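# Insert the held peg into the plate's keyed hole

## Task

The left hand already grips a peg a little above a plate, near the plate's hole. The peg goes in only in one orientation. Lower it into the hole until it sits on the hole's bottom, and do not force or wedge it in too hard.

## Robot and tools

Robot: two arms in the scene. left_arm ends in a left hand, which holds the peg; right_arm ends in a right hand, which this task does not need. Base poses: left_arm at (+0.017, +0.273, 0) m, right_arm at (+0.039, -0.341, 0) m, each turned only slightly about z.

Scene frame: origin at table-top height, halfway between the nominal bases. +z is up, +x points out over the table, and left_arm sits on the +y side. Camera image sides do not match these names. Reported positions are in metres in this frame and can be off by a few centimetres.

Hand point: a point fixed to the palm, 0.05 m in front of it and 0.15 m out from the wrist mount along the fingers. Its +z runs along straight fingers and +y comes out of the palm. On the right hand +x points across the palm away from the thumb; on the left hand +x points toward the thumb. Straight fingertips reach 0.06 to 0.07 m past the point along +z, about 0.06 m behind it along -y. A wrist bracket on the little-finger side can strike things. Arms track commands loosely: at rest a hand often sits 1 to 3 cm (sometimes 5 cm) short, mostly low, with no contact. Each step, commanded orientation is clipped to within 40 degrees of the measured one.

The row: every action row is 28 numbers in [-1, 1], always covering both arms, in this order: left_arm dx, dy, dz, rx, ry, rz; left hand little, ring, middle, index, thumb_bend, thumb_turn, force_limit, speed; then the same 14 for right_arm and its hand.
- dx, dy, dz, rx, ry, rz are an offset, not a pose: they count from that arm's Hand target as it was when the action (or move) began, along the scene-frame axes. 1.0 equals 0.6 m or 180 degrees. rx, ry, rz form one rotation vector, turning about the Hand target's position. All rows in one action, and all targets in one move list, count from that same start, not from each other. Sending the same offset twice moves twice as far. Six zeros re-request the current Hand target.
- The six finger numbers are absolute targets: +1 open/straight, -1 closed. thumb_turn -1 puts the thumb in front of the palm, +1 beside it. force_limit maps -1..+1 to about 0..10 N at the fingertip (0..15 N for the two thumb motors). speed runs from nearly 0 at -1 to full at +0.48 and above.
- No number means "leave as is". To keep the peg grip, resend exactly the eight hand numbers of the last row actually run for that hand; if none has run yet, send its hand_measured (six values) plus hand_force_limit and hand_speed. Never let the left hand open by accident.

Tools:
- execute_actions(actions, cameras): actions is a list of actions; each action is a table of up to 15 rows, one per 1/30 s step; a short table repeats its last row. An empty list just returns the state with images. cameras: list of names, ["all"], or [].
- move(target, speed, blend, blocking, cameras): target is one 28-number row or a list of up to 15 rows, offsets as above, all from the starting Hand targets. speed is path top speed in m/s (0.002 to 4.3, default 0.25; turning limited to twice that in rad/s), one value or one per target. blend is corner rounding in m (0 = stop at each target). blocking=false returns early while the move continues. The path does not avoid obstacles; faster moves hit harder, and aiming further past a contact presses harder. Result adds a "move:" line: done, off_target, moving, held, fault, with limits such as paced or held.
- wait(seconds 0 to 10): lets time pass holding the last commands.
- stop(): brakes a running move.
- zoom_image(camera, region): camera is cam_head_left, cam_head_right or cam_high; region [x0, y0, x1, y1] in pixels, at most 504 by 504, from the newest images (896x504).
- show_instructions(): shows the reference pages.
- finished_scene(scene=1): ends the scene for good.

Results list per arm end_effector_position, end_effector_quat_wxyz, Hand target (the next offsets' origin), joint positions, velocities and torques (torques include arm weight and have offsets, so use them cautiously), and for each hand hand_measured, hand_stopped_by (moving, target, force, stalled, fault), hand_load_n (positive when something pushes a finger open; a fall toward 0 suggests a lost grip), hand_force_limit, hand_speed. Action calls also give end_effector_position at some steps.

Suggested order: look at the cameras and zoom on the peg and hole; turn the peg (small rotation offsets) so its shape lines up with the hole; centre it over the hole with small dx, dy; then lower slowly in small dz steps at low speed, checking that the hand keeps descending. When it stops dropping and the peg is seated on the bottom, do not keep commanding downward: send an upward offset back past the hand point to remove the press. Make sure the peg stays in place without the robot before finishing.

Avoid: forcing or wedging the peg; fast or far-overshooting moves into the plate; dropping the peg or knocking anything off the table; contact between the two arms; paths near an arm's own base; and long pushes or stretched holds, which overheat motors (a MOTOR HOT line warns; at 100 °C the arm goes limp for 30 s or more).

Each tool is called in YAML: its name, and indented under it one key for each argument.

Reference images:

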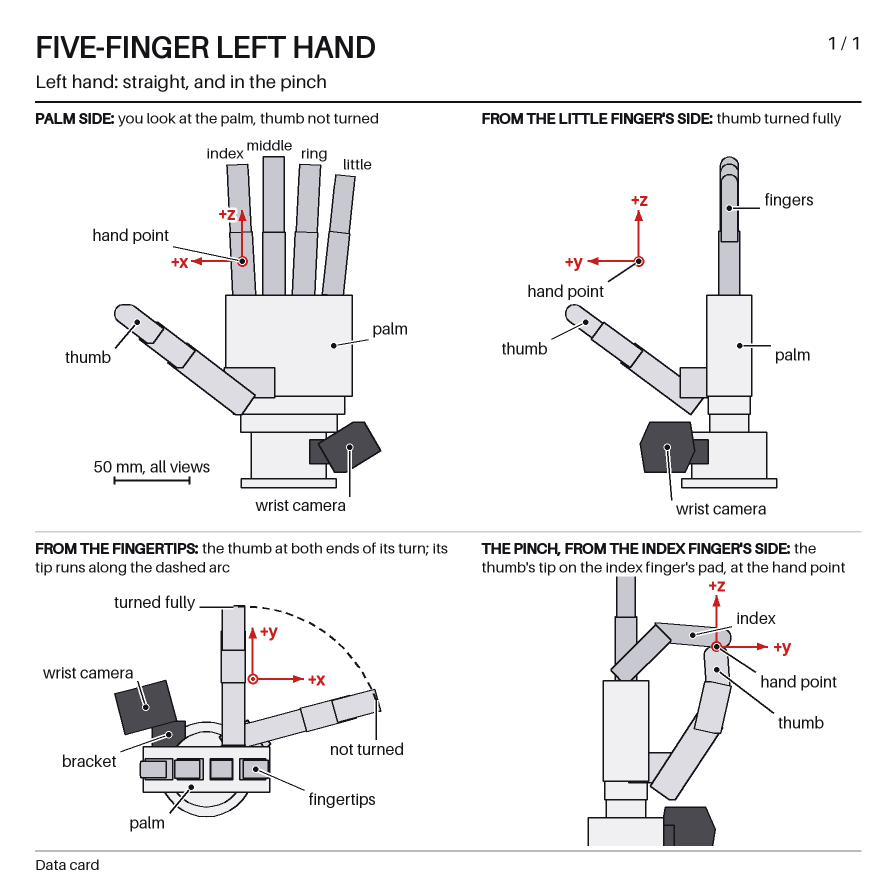

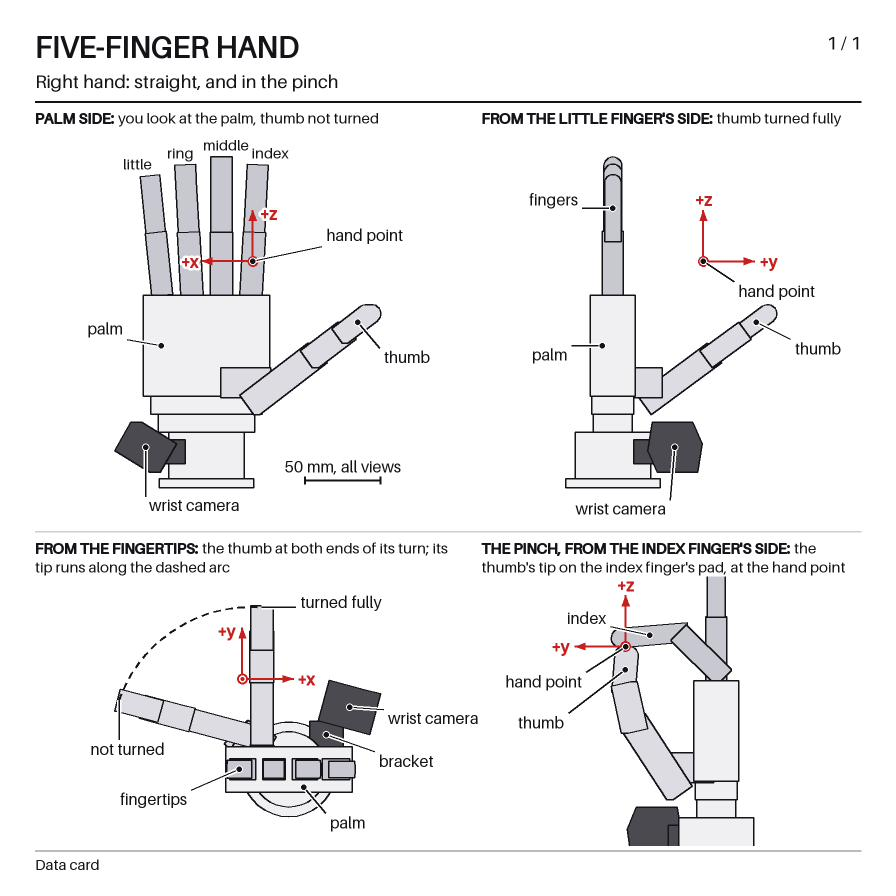

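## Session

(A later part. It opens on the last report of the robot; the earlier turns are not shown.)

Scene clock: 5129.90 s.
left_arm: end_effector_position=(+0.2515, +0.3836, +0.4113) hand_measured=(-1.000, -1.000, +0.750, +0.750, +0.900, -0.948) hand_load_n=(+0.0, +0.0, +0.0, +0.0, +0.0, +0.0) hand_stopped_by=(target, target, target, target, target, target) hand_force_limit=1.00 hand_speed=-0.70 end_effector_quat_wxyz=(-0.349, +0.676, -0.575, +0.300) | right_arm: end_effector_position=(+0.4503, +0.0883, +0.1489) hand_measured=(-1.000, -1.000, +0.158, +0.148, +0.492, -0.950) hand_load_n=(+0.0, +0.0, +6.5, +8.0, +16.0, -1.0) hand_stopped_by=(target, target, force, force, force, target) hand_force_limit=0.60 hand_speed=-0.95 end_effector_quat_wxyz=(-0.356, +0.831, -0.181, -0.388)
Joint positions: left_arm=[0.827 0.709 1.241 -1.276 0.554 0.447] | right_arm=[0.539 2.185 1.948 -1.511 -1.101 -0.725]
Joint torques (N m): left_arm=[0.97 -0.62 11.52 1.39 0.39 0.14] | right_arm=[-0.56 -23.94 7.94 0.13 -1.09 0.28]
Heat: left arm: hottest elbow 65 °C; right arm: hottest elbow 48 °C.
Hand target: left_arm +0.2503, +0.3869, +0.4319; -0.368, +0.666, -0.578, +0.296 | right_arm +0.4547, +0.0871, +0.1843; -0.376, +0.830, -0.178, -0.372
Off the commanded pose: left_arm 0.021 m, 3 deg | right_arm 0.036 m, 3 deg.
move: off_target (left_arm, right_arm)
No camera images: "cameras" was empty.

execute_actions:
  actions: []

Scene clock: 5148.40 s.
left_arm: end_effector_position=(+0.2515, +0.3836, +0.4113) hand_measured=(-1.000, -1.000, +0.750, +0.750, +0.900, -0.948) hand_load_n=(+0.0, +0.0, +0.0, +0.0, +0.0, +0.5) hand_stopped_by=(target, target, target, target, target, target) hand_force_limit=1.00 hand_speed=-0.70 end_effector_quat_wxyz=(-0.349, +0.676, -0.575, +0.300) | right_arm: end_effector_position=(+0.4503, +0.0883, +0.1490) hand_measured=(-1.000, -1.000, +0.158, +0.148, +0.492, -0.950) hand_load_n=(+0.0, +0.0, +6.5, +8.0, +16.0, -1.5) hand_stopped_by=(target, target, force, force, force, target) hand_force_limit=0.60 hand_speed=-0.95 end_effector_quat_wxyz=(-0.356, +0.831, -0.181, -0.388)
Joint positions: left_arm=[0.827 0.709 1.241 -1.276 0.554 0.447] | right_arm=[0.539 2.185 1.948 -1.511 -1.101 -0.725]
Joint velocities: within noise
Joint torques (N m): left_arm=[0.97 -0.62 11.52 1.39 0.39 0.14] | right_arm=[-0.5 -24.12 7.88 0.14 -1.09 0.26]
Heat: left arm: hottest elbow 65 °C; right arm: hottest elbow 47 °C.
Hand target: left_arm +0.2503, +0.3869, +0.4319; -0.368, +0.666, -0.578, +0.296 | right_arm +0.4546, +0.0871, +0.1843; -0.376, +0.830, -0.178, -0.372
Off the commanded pose: left_arm 0.021 m, 3 deg | right_arm 0.035 m, 3 deg.

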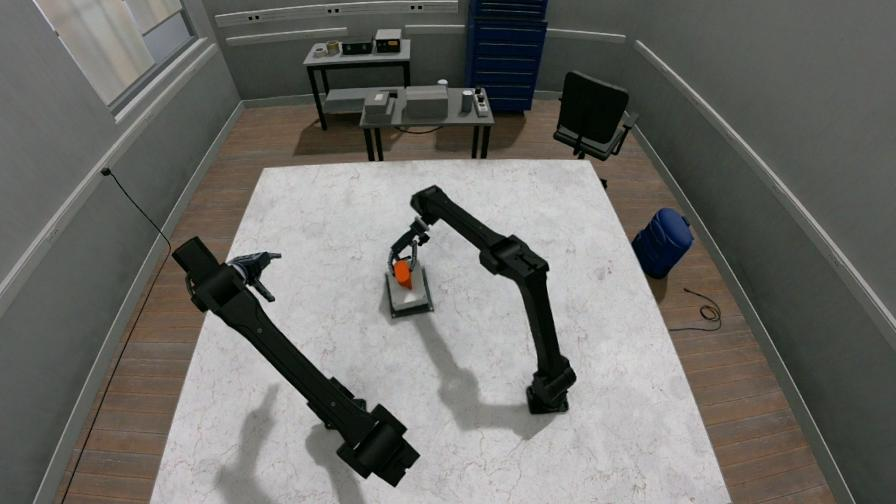

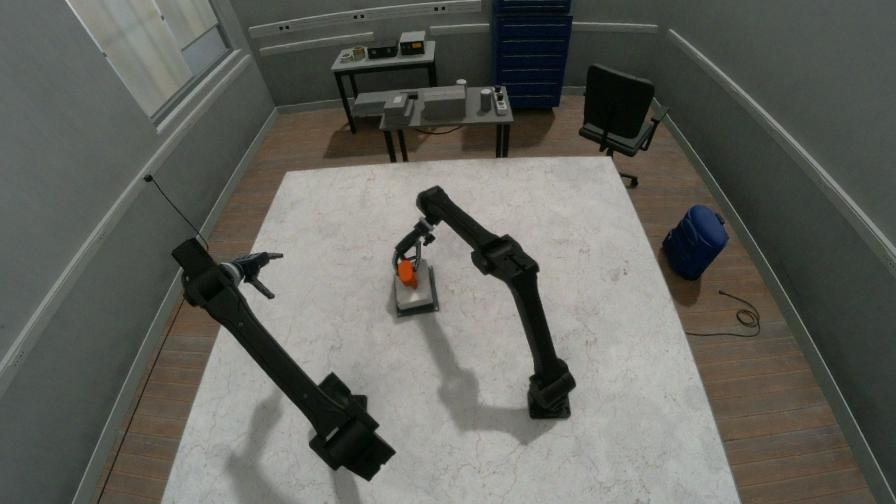

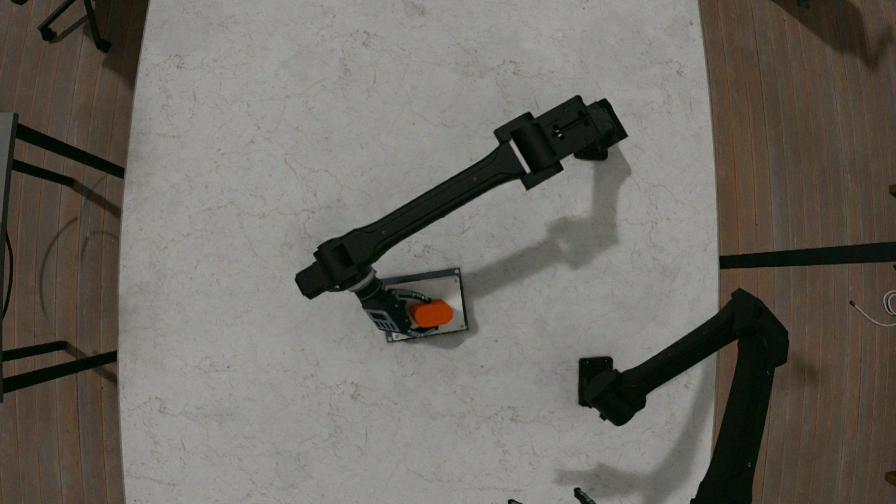

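zoom_image:
  camera: "cam_high"
  region: [412, 290, 462, 332]

zoom_image:
  camera: "cam_head_left"
  region: [390, 250, 420, 294]

zoom_image:
  camera: "cam_head_right"
  region: [393, 250, 423, 294]

Scaled by 10.080 from the camera's 896x504 image, which has a finer 1280x720 frame.

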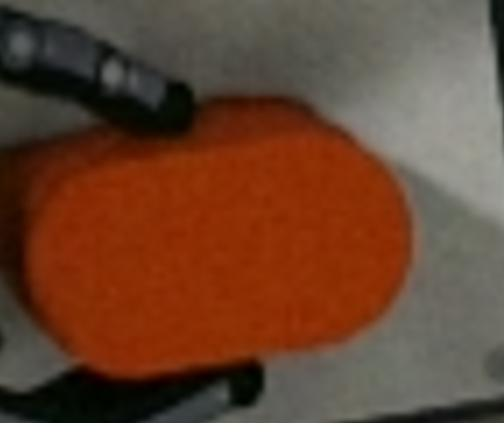

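Scaled by 11.455 from the camera's 896x504 image, which has a finer 1280x720 frame.

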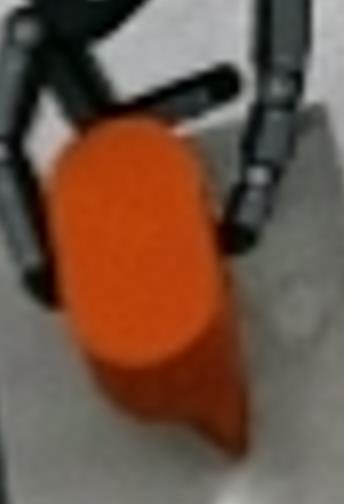

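Scaled by 11.455 from the camera's 896x504 image, which has a finer 1280x720 frame.

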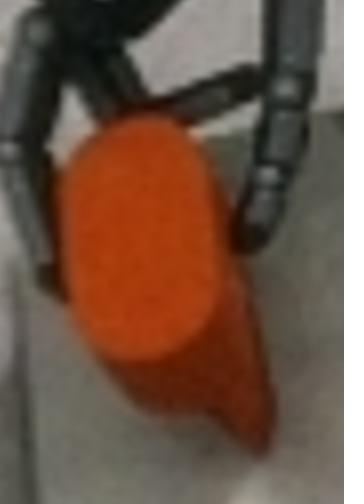

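execute_actions:
  actions:
    - [[0,0,0,0,0,0,-1,-1,0.75,0.75,0.9,-0.948,1.0,-0.7,-0.0042,0,0,0,0,0,-1,-1,-0.05,-0.05,0.05,-0.95,0.6,-0.95]]
  cameras: ["all"]

Scene clock: 5157.40 s.
left_arm: end_effector_position=(+0.2515, +0.3836, +0.4113) hand_measured=(-1.000, -1.000, +0.750, +0.750, +0.900, -0.948) hand_load_n=(+0.0, +0.0, +0.0, +0.0, +0.0, +0.0) hand_stopped_by=(target, target, target, target, target, target) hand_force_limit=1.00 hand_speed=-0.70 end_effector_quat_wxyz=(-0.349, +0.676, -0.575, +0.300) | right_arm: end_effector_position=(+0.4486, +0.0875, +0.1488) hand_measured=(-1.000, -1.000, +0.158, +0.148, +0.492, -0.950) hand_load_n=(+0.0, +0.0, +7.0, +8.0, +16.0, -1.0) hand_stopped_by=(target, target, force, force, force, target) hand_force_limit=0.60 hand_speed=-0.95 end_effector_quat_wxyz=(-0.356, +0.830, -0.182, -0.388)
Joint positions: left_arm=[0.827 0.709 1.241 -1.276 0.554 0.447] | right_arm=[0.539 2.178 1.936 -1.502 -1.102 -0.72]
Joint torques (N m): left_arm=[0.91 -0.62 11.51 1.37 0.39 0.14] | right_arm=[-0.38 -24 7.86 0.14 -1.08 0.26]
Heat: left arm: hottest elbow 65 °C; right arm: hottest elbow 46 °C.
Hand target: left_arm +0.2503, +0.3869, +0.4319; -0.368, +0.666, -0.578, +0.296 | right_arm +0.4522, +0.0871, +0.1843; -0.376, +0.830, -0.178, -0.372
Off the commanded pose: left_arm 0.021 m, 3 deg | right_arm 0.036 m, 3 deg.
Step readings (end_effector_position of left_arm | right_arm):
0: (+0.2515, +0.3836, +0.4113) | (+0.4503, +0.0883, +0.1490)
1: (+0.2515, +0.3836, +0.4113) | (+0.4503, +0.0883, +0.1490)
2: (+0.2515, +0.3836, +0.4113) | (+0.4503, +0.0883, +0.1488)
4: (+0.2515, +0.3836, +0.4113) | (+0.4497, +0.0880, +0.1484)
8: (+0.2515, +0.3836, +0.4113) | (+0.4488, +0.0875, +0.1484)
15: (+0.2515, +0.3836, +0.4113) | (+0.4486, +0.0875, +0.1488)

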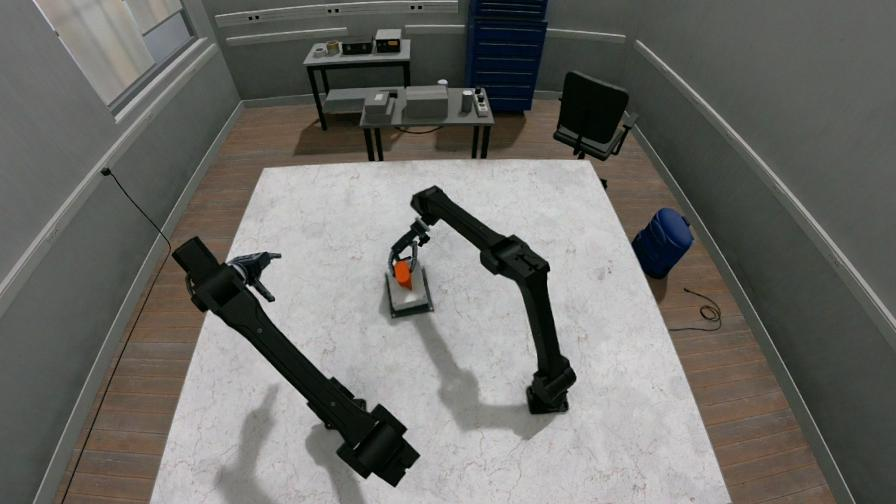

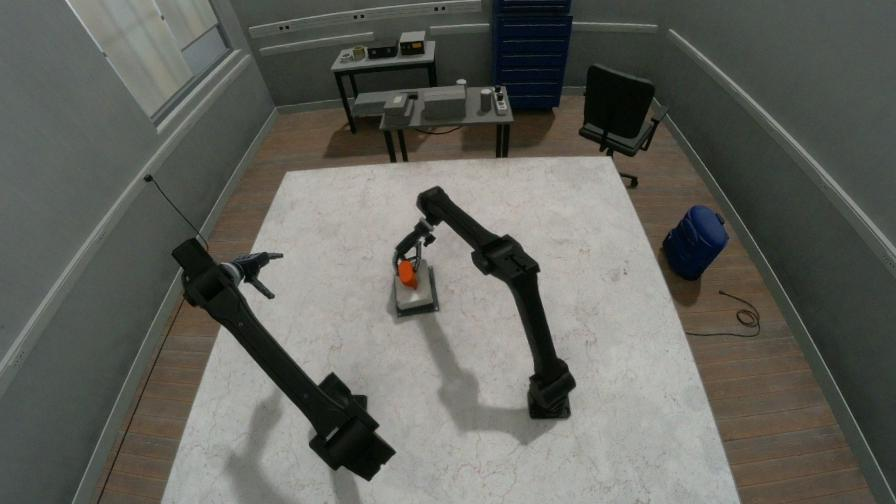

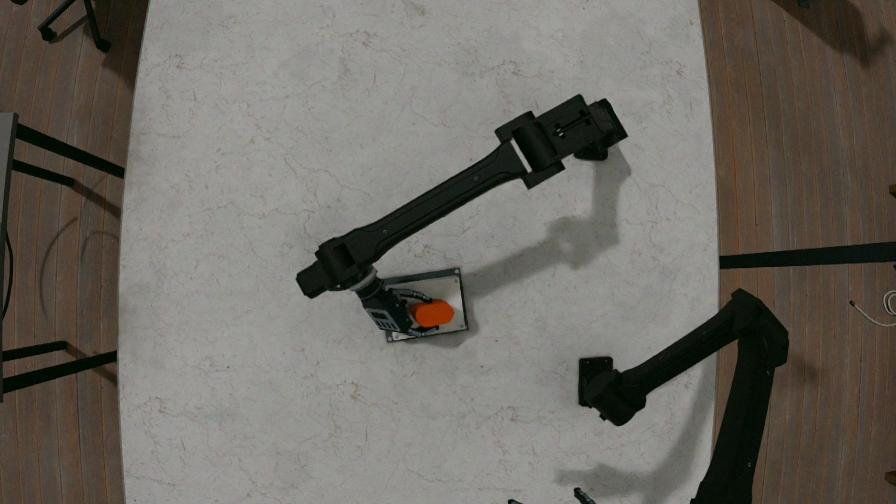

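zoom_image:
  camera: "cam_high"
  region: [412, 290, 462, 332]

zoom_image:
  camera: "cam_head_left"
  region: [390, 250, 420, 294]

zoom_image:
  camera: "cam_head_right"
  region: [393, 250, 423, 294]

Scaled by 10.080 from the camera's 896x504 image, which has a finer 1280x720 frame.

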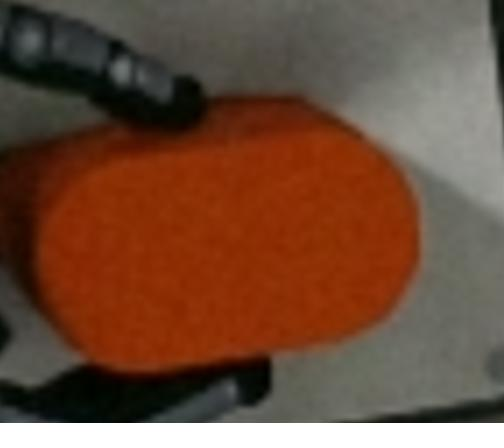

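Scaled by 11.455 from the camera's 896x504 image, which has a finer 1280x720 frame.

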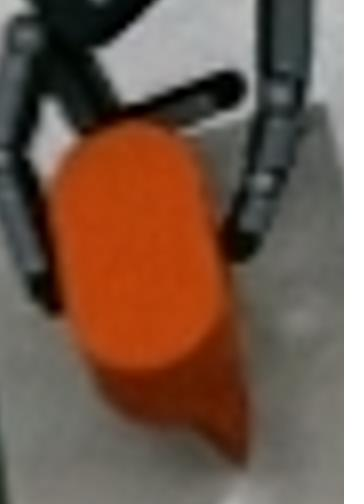

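Scaled by 11.455 from the camera's 896x504 image, which has a finer 1280x720 frame.

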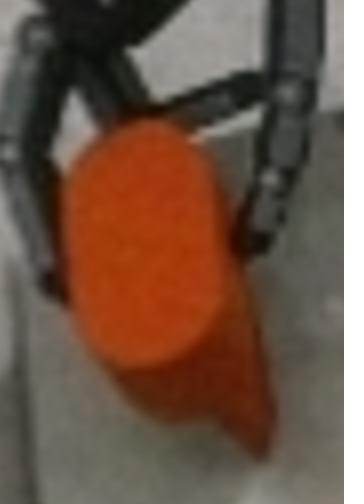

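execute_actions:
  actions:
    - [[0,0,0,0,0,0,-1,-1,0.75,0.75,0.9,-0.948,1.0,-0.7,0,0,-0.01,0,0,0,-1,-1,-0.05,-0.05,0.05,-0.95,0.6,-0.95]]
  cameras: ["all"]

zoom_image:
  camera: "cam_high"
  region: [412, 290, 462, 332]

zoom_image:
  camera: "cam_head_left"
  region: [390, 250, 420, 294]

Scene clock: 5166.20 s.
left_arm: end_effector_position=(+0.2515, +0.3836, +0.4113) hand_measured=(-1.000, -1.000, +0.750, +0.750, +0.900, -0.948) hand_load_n=(+0.0, +0.0, +0.0, +0.0, +0.0, +0.0) hand_stopped_by=(target, target, target, target, target, target) hand_force_limit=1.00 hand_speed=-0.70 end_effector_quat_wxyz=(-0.349, +0.676, -0.575, +0.300) | right_arm: end_effector_position=(+0.4485, +0.0879, +0.1481) hand_measured=(-1.000, -1.000, +0.158, +0.148, +0.492, -0.950) hand_load_n=(+0.0, +0.0, +6.5, +8.5, +16.0, -0.5) hand_stopped_by=(target, target, force, force, force, target) hand_force_limit=0.60 hand_speed=-0.95 end_effector_quat_wxyz=(-0.357, +0.830, -0.183, -0.387)
Joint positions: left_arm=[0.827 0.709 1.241 -1.276 0.554 0.447] | right_arm=[0.539 2.175 1.929 -1.491 -1.103 -0.713]
Joint torques (N m): left_arm=[0.91 -0.62 11.52 1.39 0.39 0.14] | right_arm=[-0.32 -23.53 7.72 0.24 -1.01 0.19]
Heat: left arm: hottest elbow 65 °C; right arm: hottest elbow 46 °C.
Hand target: left_arm +0.2503, +0.3869, +0.4319; -0.368, +0.666, -0.578, +0.296 | right_arm +0.4521, +0.0871, +0.1783; -0.376, +0.830, -0.178, -0.372
Off the commanded pose: left_arm 0.021 m, 3 deg | right_arm 0.030 m, 3 deg.
Step readings (end_effector_position of left_arm | right_arm):
0: (+0.2515, +0.3836, +0.4113) | (+0.4486, +0.0875, +0.1488)
1: (+0.2515, +0.3836, +0.4113) | (+0.4486, +0.0875, +0.1488)
2: (+0.2515, +0.3836, +0.4113) | (+0.4486, +0.0875, +0.1485)
4: (+0.2515, +0.3836, +0.4113) | (+0.4486, +0.0877, +0.1481)
8: (+0.2515, +0.3836, +0.4113) | (+0.4485, +0.0878, +0.1481)
15: (+0.2515, +0.3836, +0.4113) | (+0.4484, +0.0878, +0.1482)

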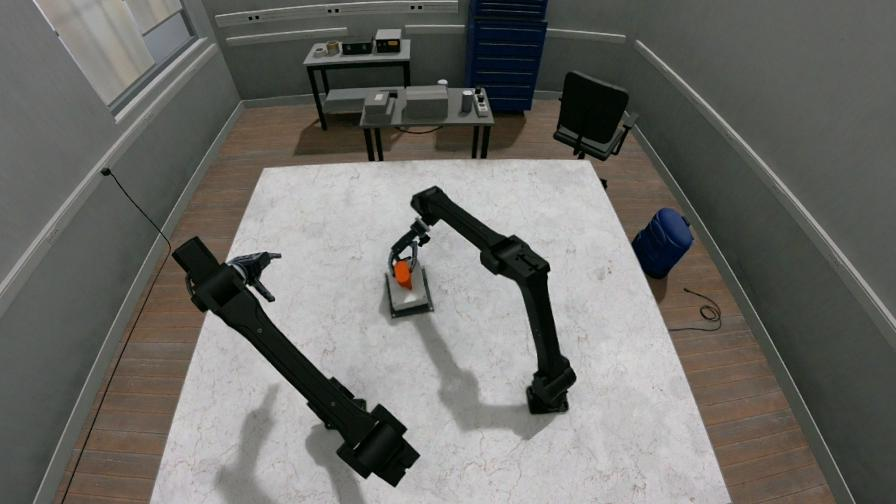

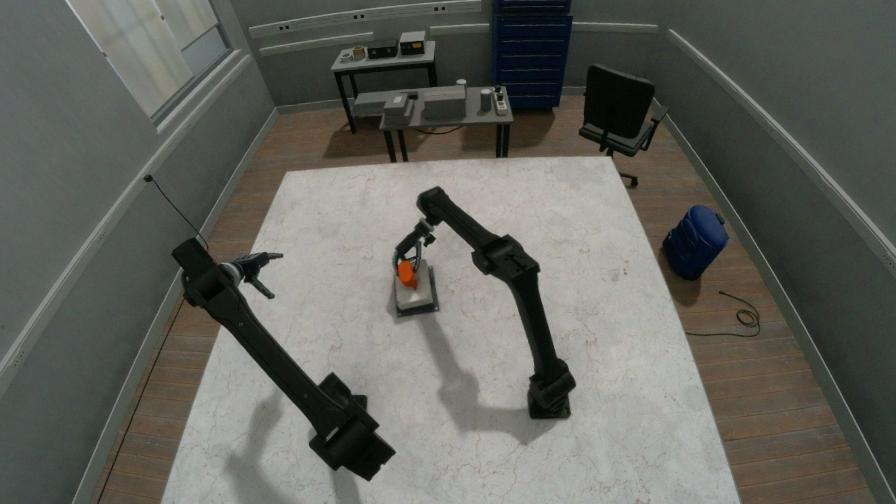

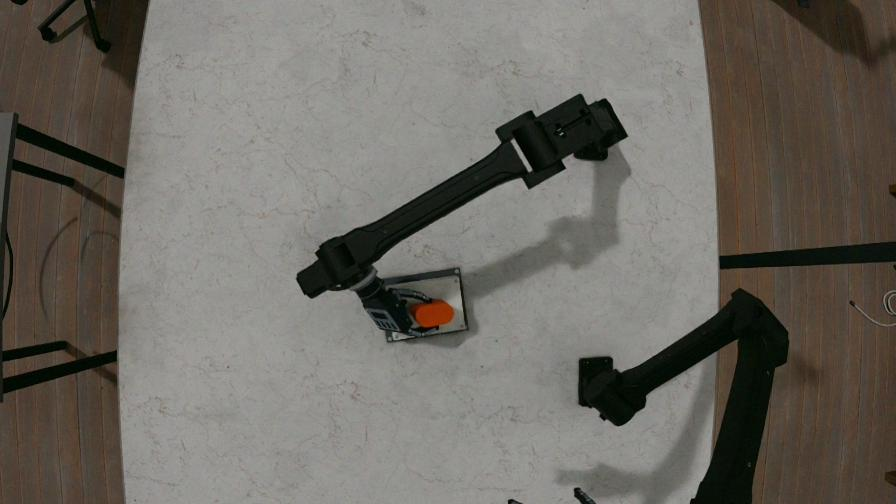

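Scaled by 10.080 from the camera's 896x504 image, which has a finer 1280x720 frame.

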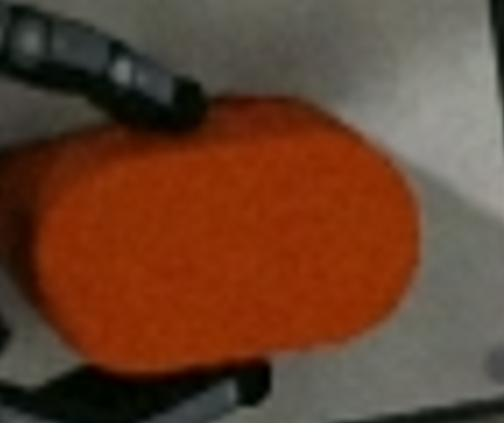

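Scaled by 11.455 from the camera's 896x504 image, which has a finer 1280x720 frame.

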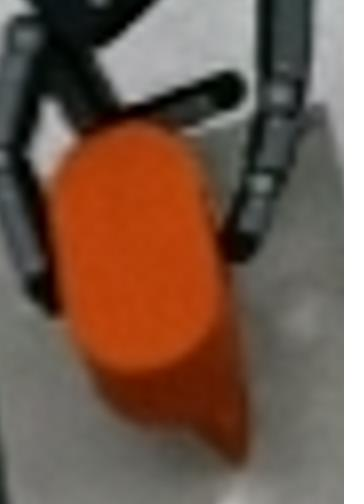

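execute_actions:
  actions:
    - [[0,0,0,0,0,0,-1,-1,0.75,0.75,0.9,-0.948,1.0,-0.7,0,0,-0.01,0,0,0,-1,-1,-0.05,-0.05,0.05,-0.95,0.6,-0.95]]
  cameras: ["all"]

zoom_image:
  camera: "cam_high"
  region: [412, 290, 462, 332]

zoom_image:
  camera: "cam_head_left"
  region: [390, 250, 420, 294]

Scene clock: 5172.97 s.
left_arm: end_effector_position=(+0.2515, +0.3836, +0.4113) hand_measured=(-1.000, -1.000, +0.750, +0.750, +0.900, -0.948) hand_load_n=(+0.5, +0.0, +0.0, +0.0, +0.0, +0.0) hand_stopped_by=(target, target, target, target, target, target) hand_force_limit=1.00 hand_speed=-0.70 end_effector_quat_wxyz=(-0.349, +0.676, -0.575, +0.300) | right_arm: end_effector_position=(+0.4484, +0.0885, +0.1475) hand_measured=(-1.000, -1.000, +0.158, +0.148, +0.492, -0.950) hand_load_n=(+0.0, +0.0, +6.5, +8.5, +16.0, +0.0) hand_stopped_by=(target, target, force, force, force, target) hand_force_limit=0.60 hand_speed=-0.95 end_effector_quat_wxyz=(-0.359, +0.829, -0.185, -0.388)
Joint positions: left_arm=[0.827 0.709 1.241 -1.276 0.554 0.447] | right_arm=[0.539 2.173 1.923 -1.479 -1.107 -0.704]
Joint torques (N m): left_arm=[0.91 -0.62 11.52 1.37 0.39 0.14] | right_arm=[-0.38 -22.95 7.54 0.36 -0.86 0.09]
Heat: left arm: hottest elbow 65 °C; right arm: hottest elbow 46 °C.
Hand target: left_arm +0.2503, +0.3869, +0.4319; -0.368, +0.666, -0.578, +0.296 | right_arm +0.4521, +0.0870, +0.1722; -0.375, +0.830, -0.178, -0.373
Off the commanded pose: left_arm 0.021 m, 3 deg | right_arm 0.025 m, 3 deg.
Step readings (end_effector_position of left_arm | right_arm):
0: (+0.2515, +0.3836, +0.4113) | (+0.4485, +0.0879, +0.1482)
1: (+0.2515, +0.3836, +0.4113) | (+0.4485, +0.0879, +0.1481)
2: (+0.2515, +0.3836, +0.4113) | (+0.4485, +0.0880, +0.1479)
4: (+0.2515, +0.3836, +0.4113) | (+0.4484, +0.0881, +0.1478)
8: (+0.2515, +0.3836, +0.4113) | (+0.4483, +0.0884, +0.1477)
15: (+0.2515, +0.3836, +0.4113) | (+0.4484, +0.0885, +0.1476)

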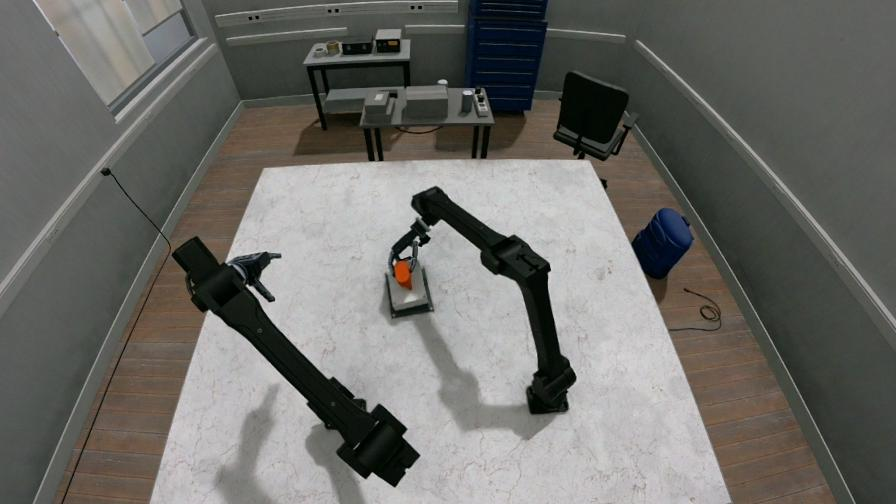

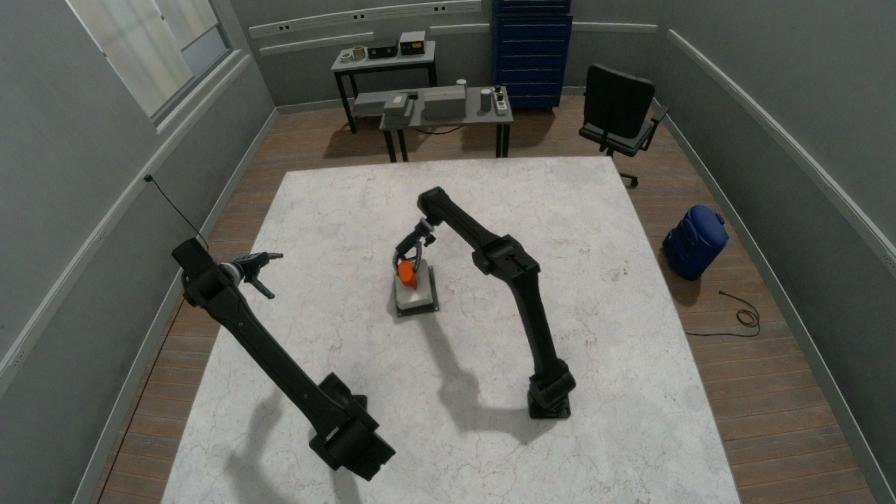

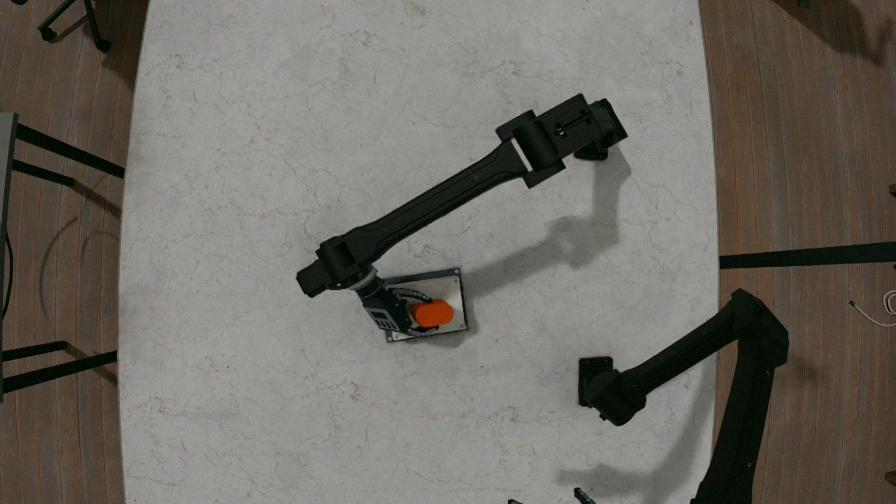

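Scaled by 10.080 from the camera's 896x504 image, which has a finer 1280x720 frame.

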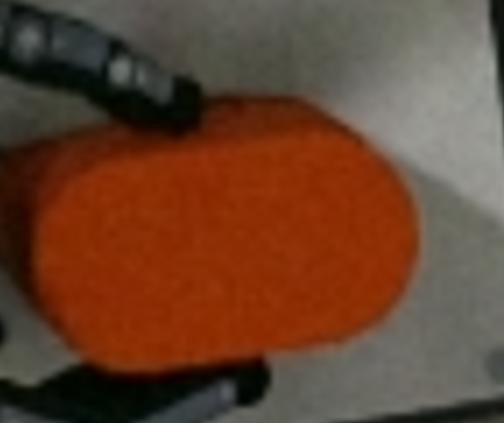

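Scaled by 11.455 from the camera's 896x504 image, which has a finer 1280x720 frame.

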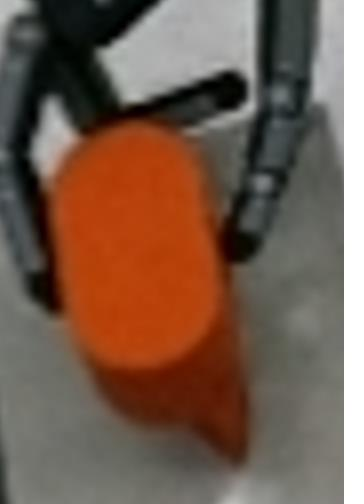

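execute_actions:
  actions:
    - [[0,0,0,0,0,0,-1,-1,0.75,0.75,0.9,-0.948,1.0,-0.7,-0.0025,0,0,0,0,0,-1,-1,-0.05,-0.05,0.05,-0.95,0.6,-0.95]]
  cameras: ["all"]

zoom_image:
  camera: "cam_high"
  region: [412, 290, 462, 332]

Scene clock: 5232.80 s.
left_arm: end_effector_position=(+0.2515, +0.3836, +0.4113) hand_measured=(-1.000, -1.000, +0.750, +0.750, +0.900, -0.948) hand_load_n=(+0.0, +0.0, +0.0, +0.0, -0.5, +0.0) hand_stopped_by=(target, target, target, target, target, target) hand_force_limit=1.00 hand_speed=-0.70 end_effector_quat_wxyz=(-0.349, +0.676, -0.575, +0.300) | right_arm: end_effector_position=(+0.4477, +0.0882, +0.1478) hand_measured=(-1.000, -1.000, +0.158, +0.148, +0.492, -0.950) hand_load_n=(+0.0, +0.0, +7.0, +8.5, +16.0, +0.0) hand_stopped_by=(target, target, force, force, force, target) hand_force_limit=0.60 hand_speed=-0.95 end_effector_quat_wxyz=(-0.360, +0.829, -0.185, -0.387)
Joint positions: left_arm=[0.827 0.709 1.241 -1.276 0.554 0.447] | right_arm=[0.539 2.169 1.916 -1.473 -1.108 -0.702]
Joint torques (N m): left_arm=[0.91 -0.62 11.51 1.39 0.39 0.14] | right_arm=[-0.26 -22.95 7.51 0.31 -0.86 0.12]
Heat: left arm: hottest elbow 65 °C; right arm: hottest elbow 46 °C.
Hand target: left_arm +0.2503, +0.3869, +0.4319; -0.368, +0.666, -0.578, +0.296 | right_arm +0.4506, +0.0870, +0.1721; -0.375, +0.830, -0.178, -0.373
Off the commanded pose: left_arm 0.021 m, 3 deg | right_arm 0.025 m, 3 deg.
Step readings (end_effector_position of left_arm | right_arm):
0: (+0.2515, +0.3836, +0.4113) | (+0.4483, +0.0885, +0.1475)
1: (+0.2515, +0.3836, +0.4113) | (+0.4483, +0.0885, +0.1475)
2: (+0.2515, +0.3836, +0.4113) | (+0.4484, +0.0886, +0.1474)
4: (+0.2515, +0.3836, +0.4113) | (+0.4481, +0.0885, +0.1476)
8: (+0.2515, +0.3836, +0.4113) | (+0.4478, +0.0883, +0.1478)
15: (+0.2515, +0.3836, +0.4113) | (+0.4477, +0.0883, +0.1479)

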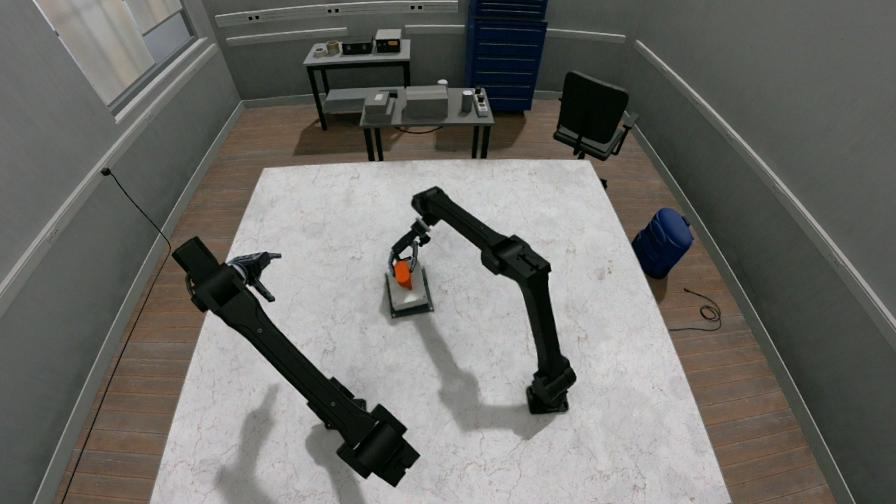

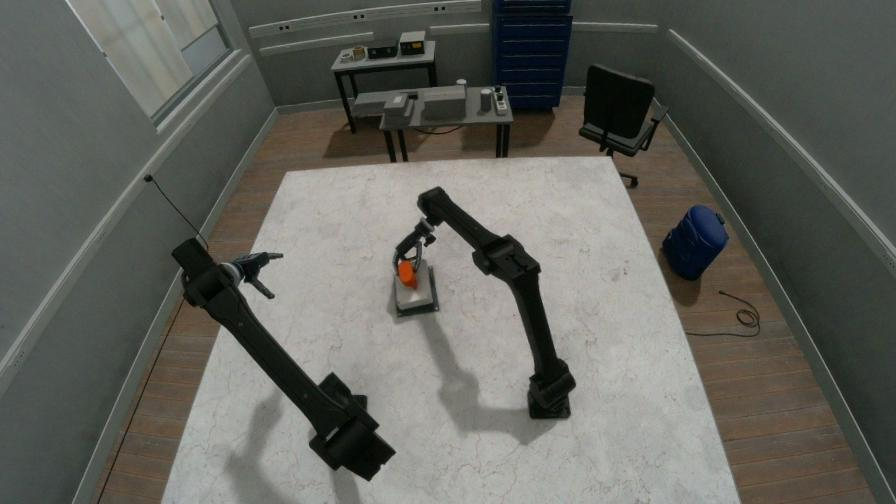

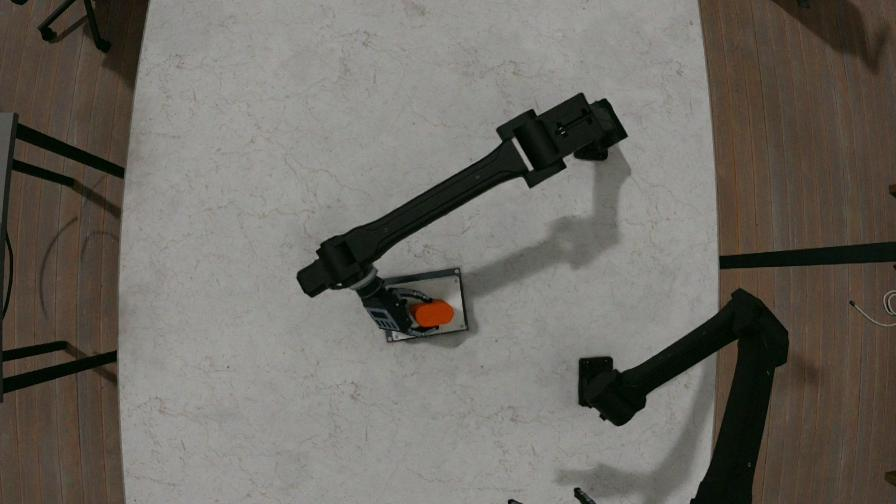

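Scaled by 10.080 from the camera's 896x504 image, which has a finer 1280x720 frame.

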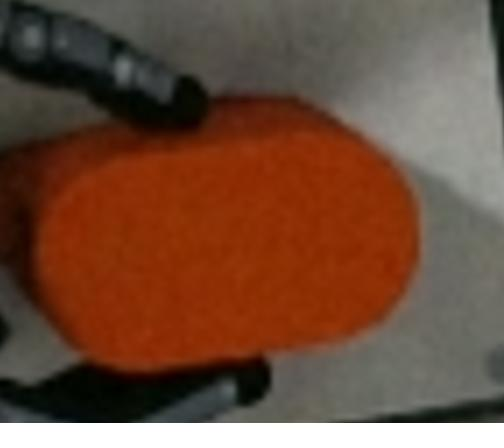

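execute_actions:
  actions:
    - [[0,0,0,0,0,0,-1,-1,0.75,0.75,0.9,-0.948,1.0,-0.7,0,0,-0.003,0,0,0.007,-1,-1,-0.05,-0.05,0.05,-0.95,0.6,-0.95]]
  cameras: ["all"]

zoom_image:
  camera: "cam_high"
  region: [412, 290, 462, 332]

zoom_image:
  camera: "cam_head_left"
  region: [390, 250, 420, 294]

Scene clock: 5242.80 s.
left_arm: end_effector_position=(+0.2515, +0.3836, +0.4113) hand_measured=(-1.000, -1.000, +0.750, +0.750, +0.900, -0.948) hand_load_n=(+0.0, +0.0, +0.0, +0.0, +0.0, +0.0) hand_stopped_by=(target, target, target, target, target, target) hand_force_limit=1.00 hand_speed=-0.70 end_effector_quat_wxyz=(-0.349, +0.676, -0.575, +0.300) | right_arm: end_effector_position=(+0.4449, +0.0857, +0.1483) hand_measured=(-1.000, -1.000, +0.158, +0.148, +0.492, -0.950) hand_load_n=(+0.0, +0.0, +7.0, +8.0, +16.0, -1.0) hand_stopped_by=(target, target, force, force, force, target) hand_force_limit=0.60 hand_speed=-0.95 end_effector_quat_wxyz=(-0.358, +0.829, -0.180, -0.389)
Joint positions: left_arm=[0.827 0.709 1.241 -1.276 0.554 0.447] | right_arm=[0.539 2.169 1.916 -1.496 -1.107 -0.728]
Joint torques (N m): left_arm=[0.91 -0.62 11.52 1.37 0.39 0.14] | right_arm=[-0.09 -21.3 9.35 -0.62 -0.77 -0.02]
Heat: left arm: hottest elbow 65 °C; right arm: hottest elbow 46 °C.
Hand target: left_arm +0.2503, +0.3869, +0.4319; -0.368, +0.666, -0.578, +0.296 | right_arm +0.4506, +0.0870, +0.1704; -0.371, +0.832, -0.169, -0.377
Off the commanded pose: left_arm 0.021 m, 3 deg | right_arm 0.023 m, 2 deg.
Step readings (end_effector_position of left_arm | right_arm):
0: (+0.2515, +0.3836, +0.4113) | (+0.4477, +0.0882, +0.1478)
1: (+0.2515, +0.3836, +0.4113) | (+0.4477, +0.0882, +0.1478)
2: (+0.2515, +0.3836, +0.4113) | (+0.4477, +0.0882, +0.1478)
4: (+0.2515, +0.3836, +0.4113) | (+0.4473, +0.0880, +0.1479)
8: (+0.2515, +0.3836, +0.4113) | (+0.4459, +0.0867, +0.1482)
15: (+0.2515, +0.3836, +0.4113) | (+0.4451, +0.0859, +0.1483)

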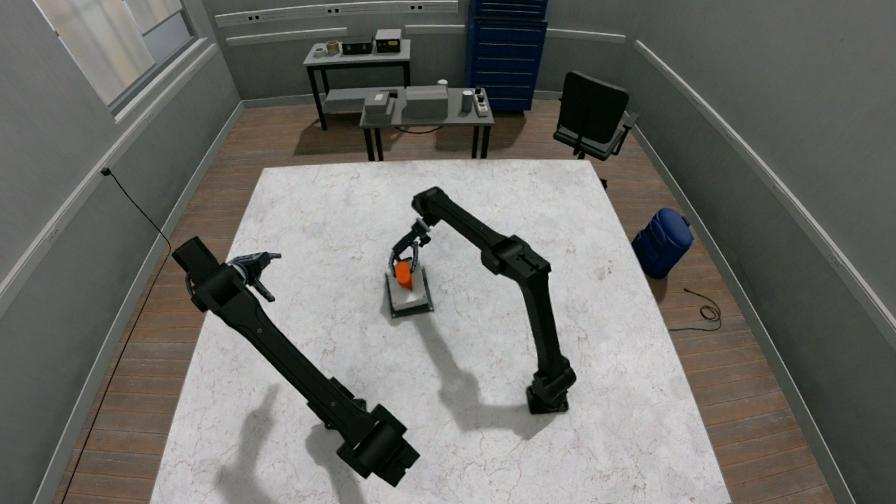

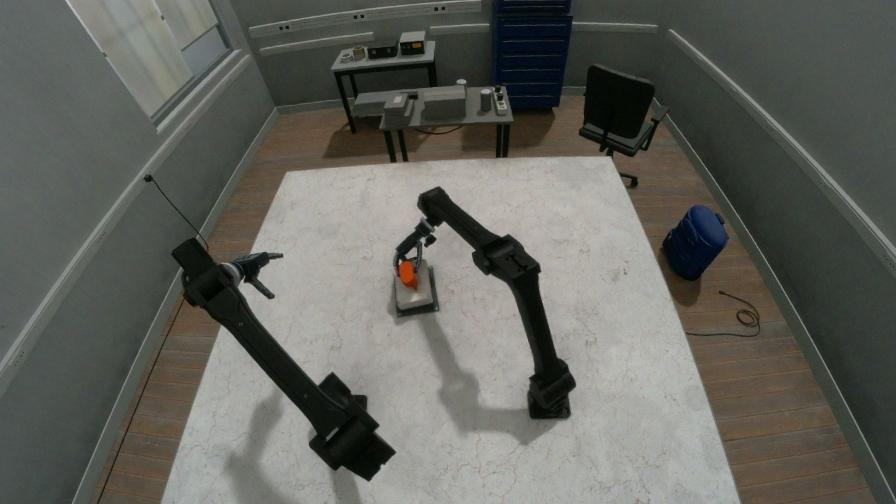

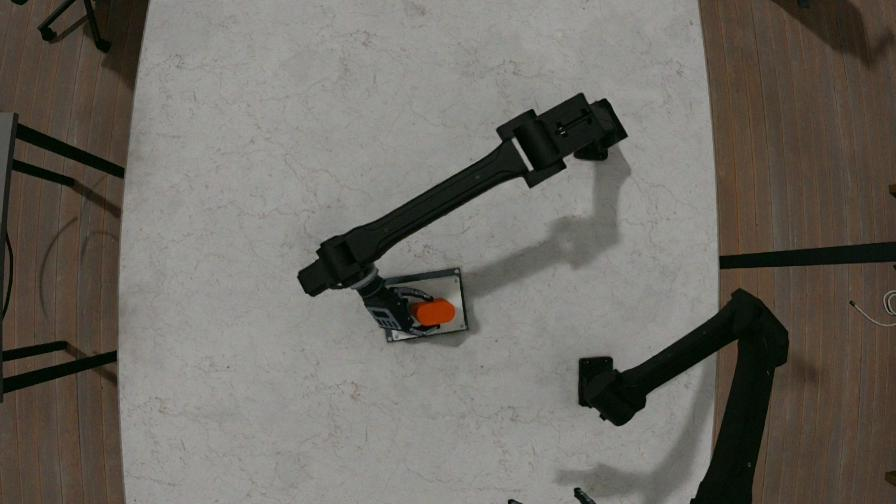

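Scaled by 10.080 from the camera's 896x504 image, which has a finer 1280x720 frame.

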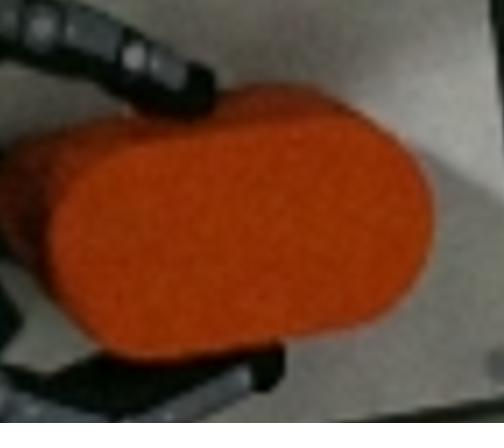

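Scaled by 11.455 from the camera's 896x504 image, which has a finer 1280x720 frame.

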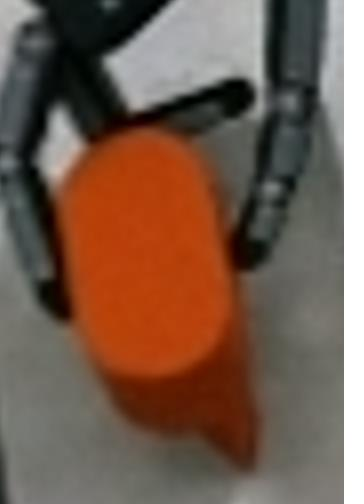

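zoom_image:
  camera: "cam_head_right"
  region: [393, 250, 423, 294]

zoom_image:
  camera: "cam_head_right"
  region: [406, 280, 424, 298]

zoom_image:
  camera: "cam_head_left"
  region: [402, 280, 420, 298]

Scaled by 11.455 from the camera's 896x504 image, which has a finer 1280x720 frame.

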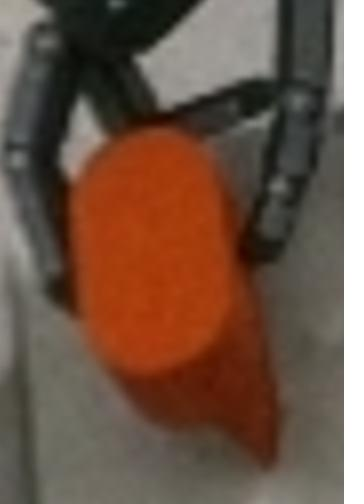

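Scaled by 28.000 from the camera's 896x504 image, which has a finer 1280x720 frame.

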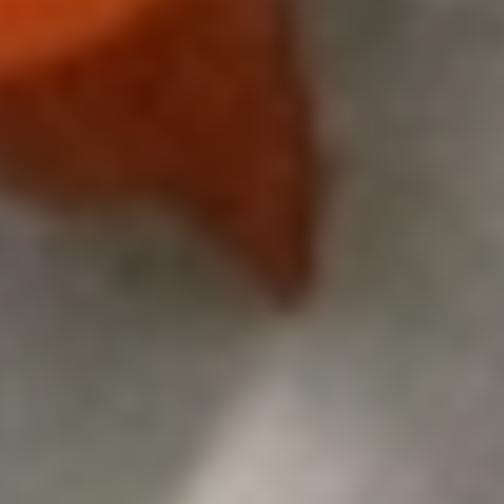

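Scaled by 28.000 from the camera's 896x504 image, which has a finer 1280x720 frame.

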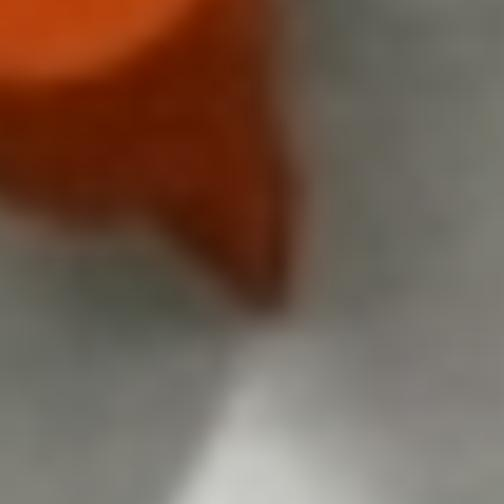

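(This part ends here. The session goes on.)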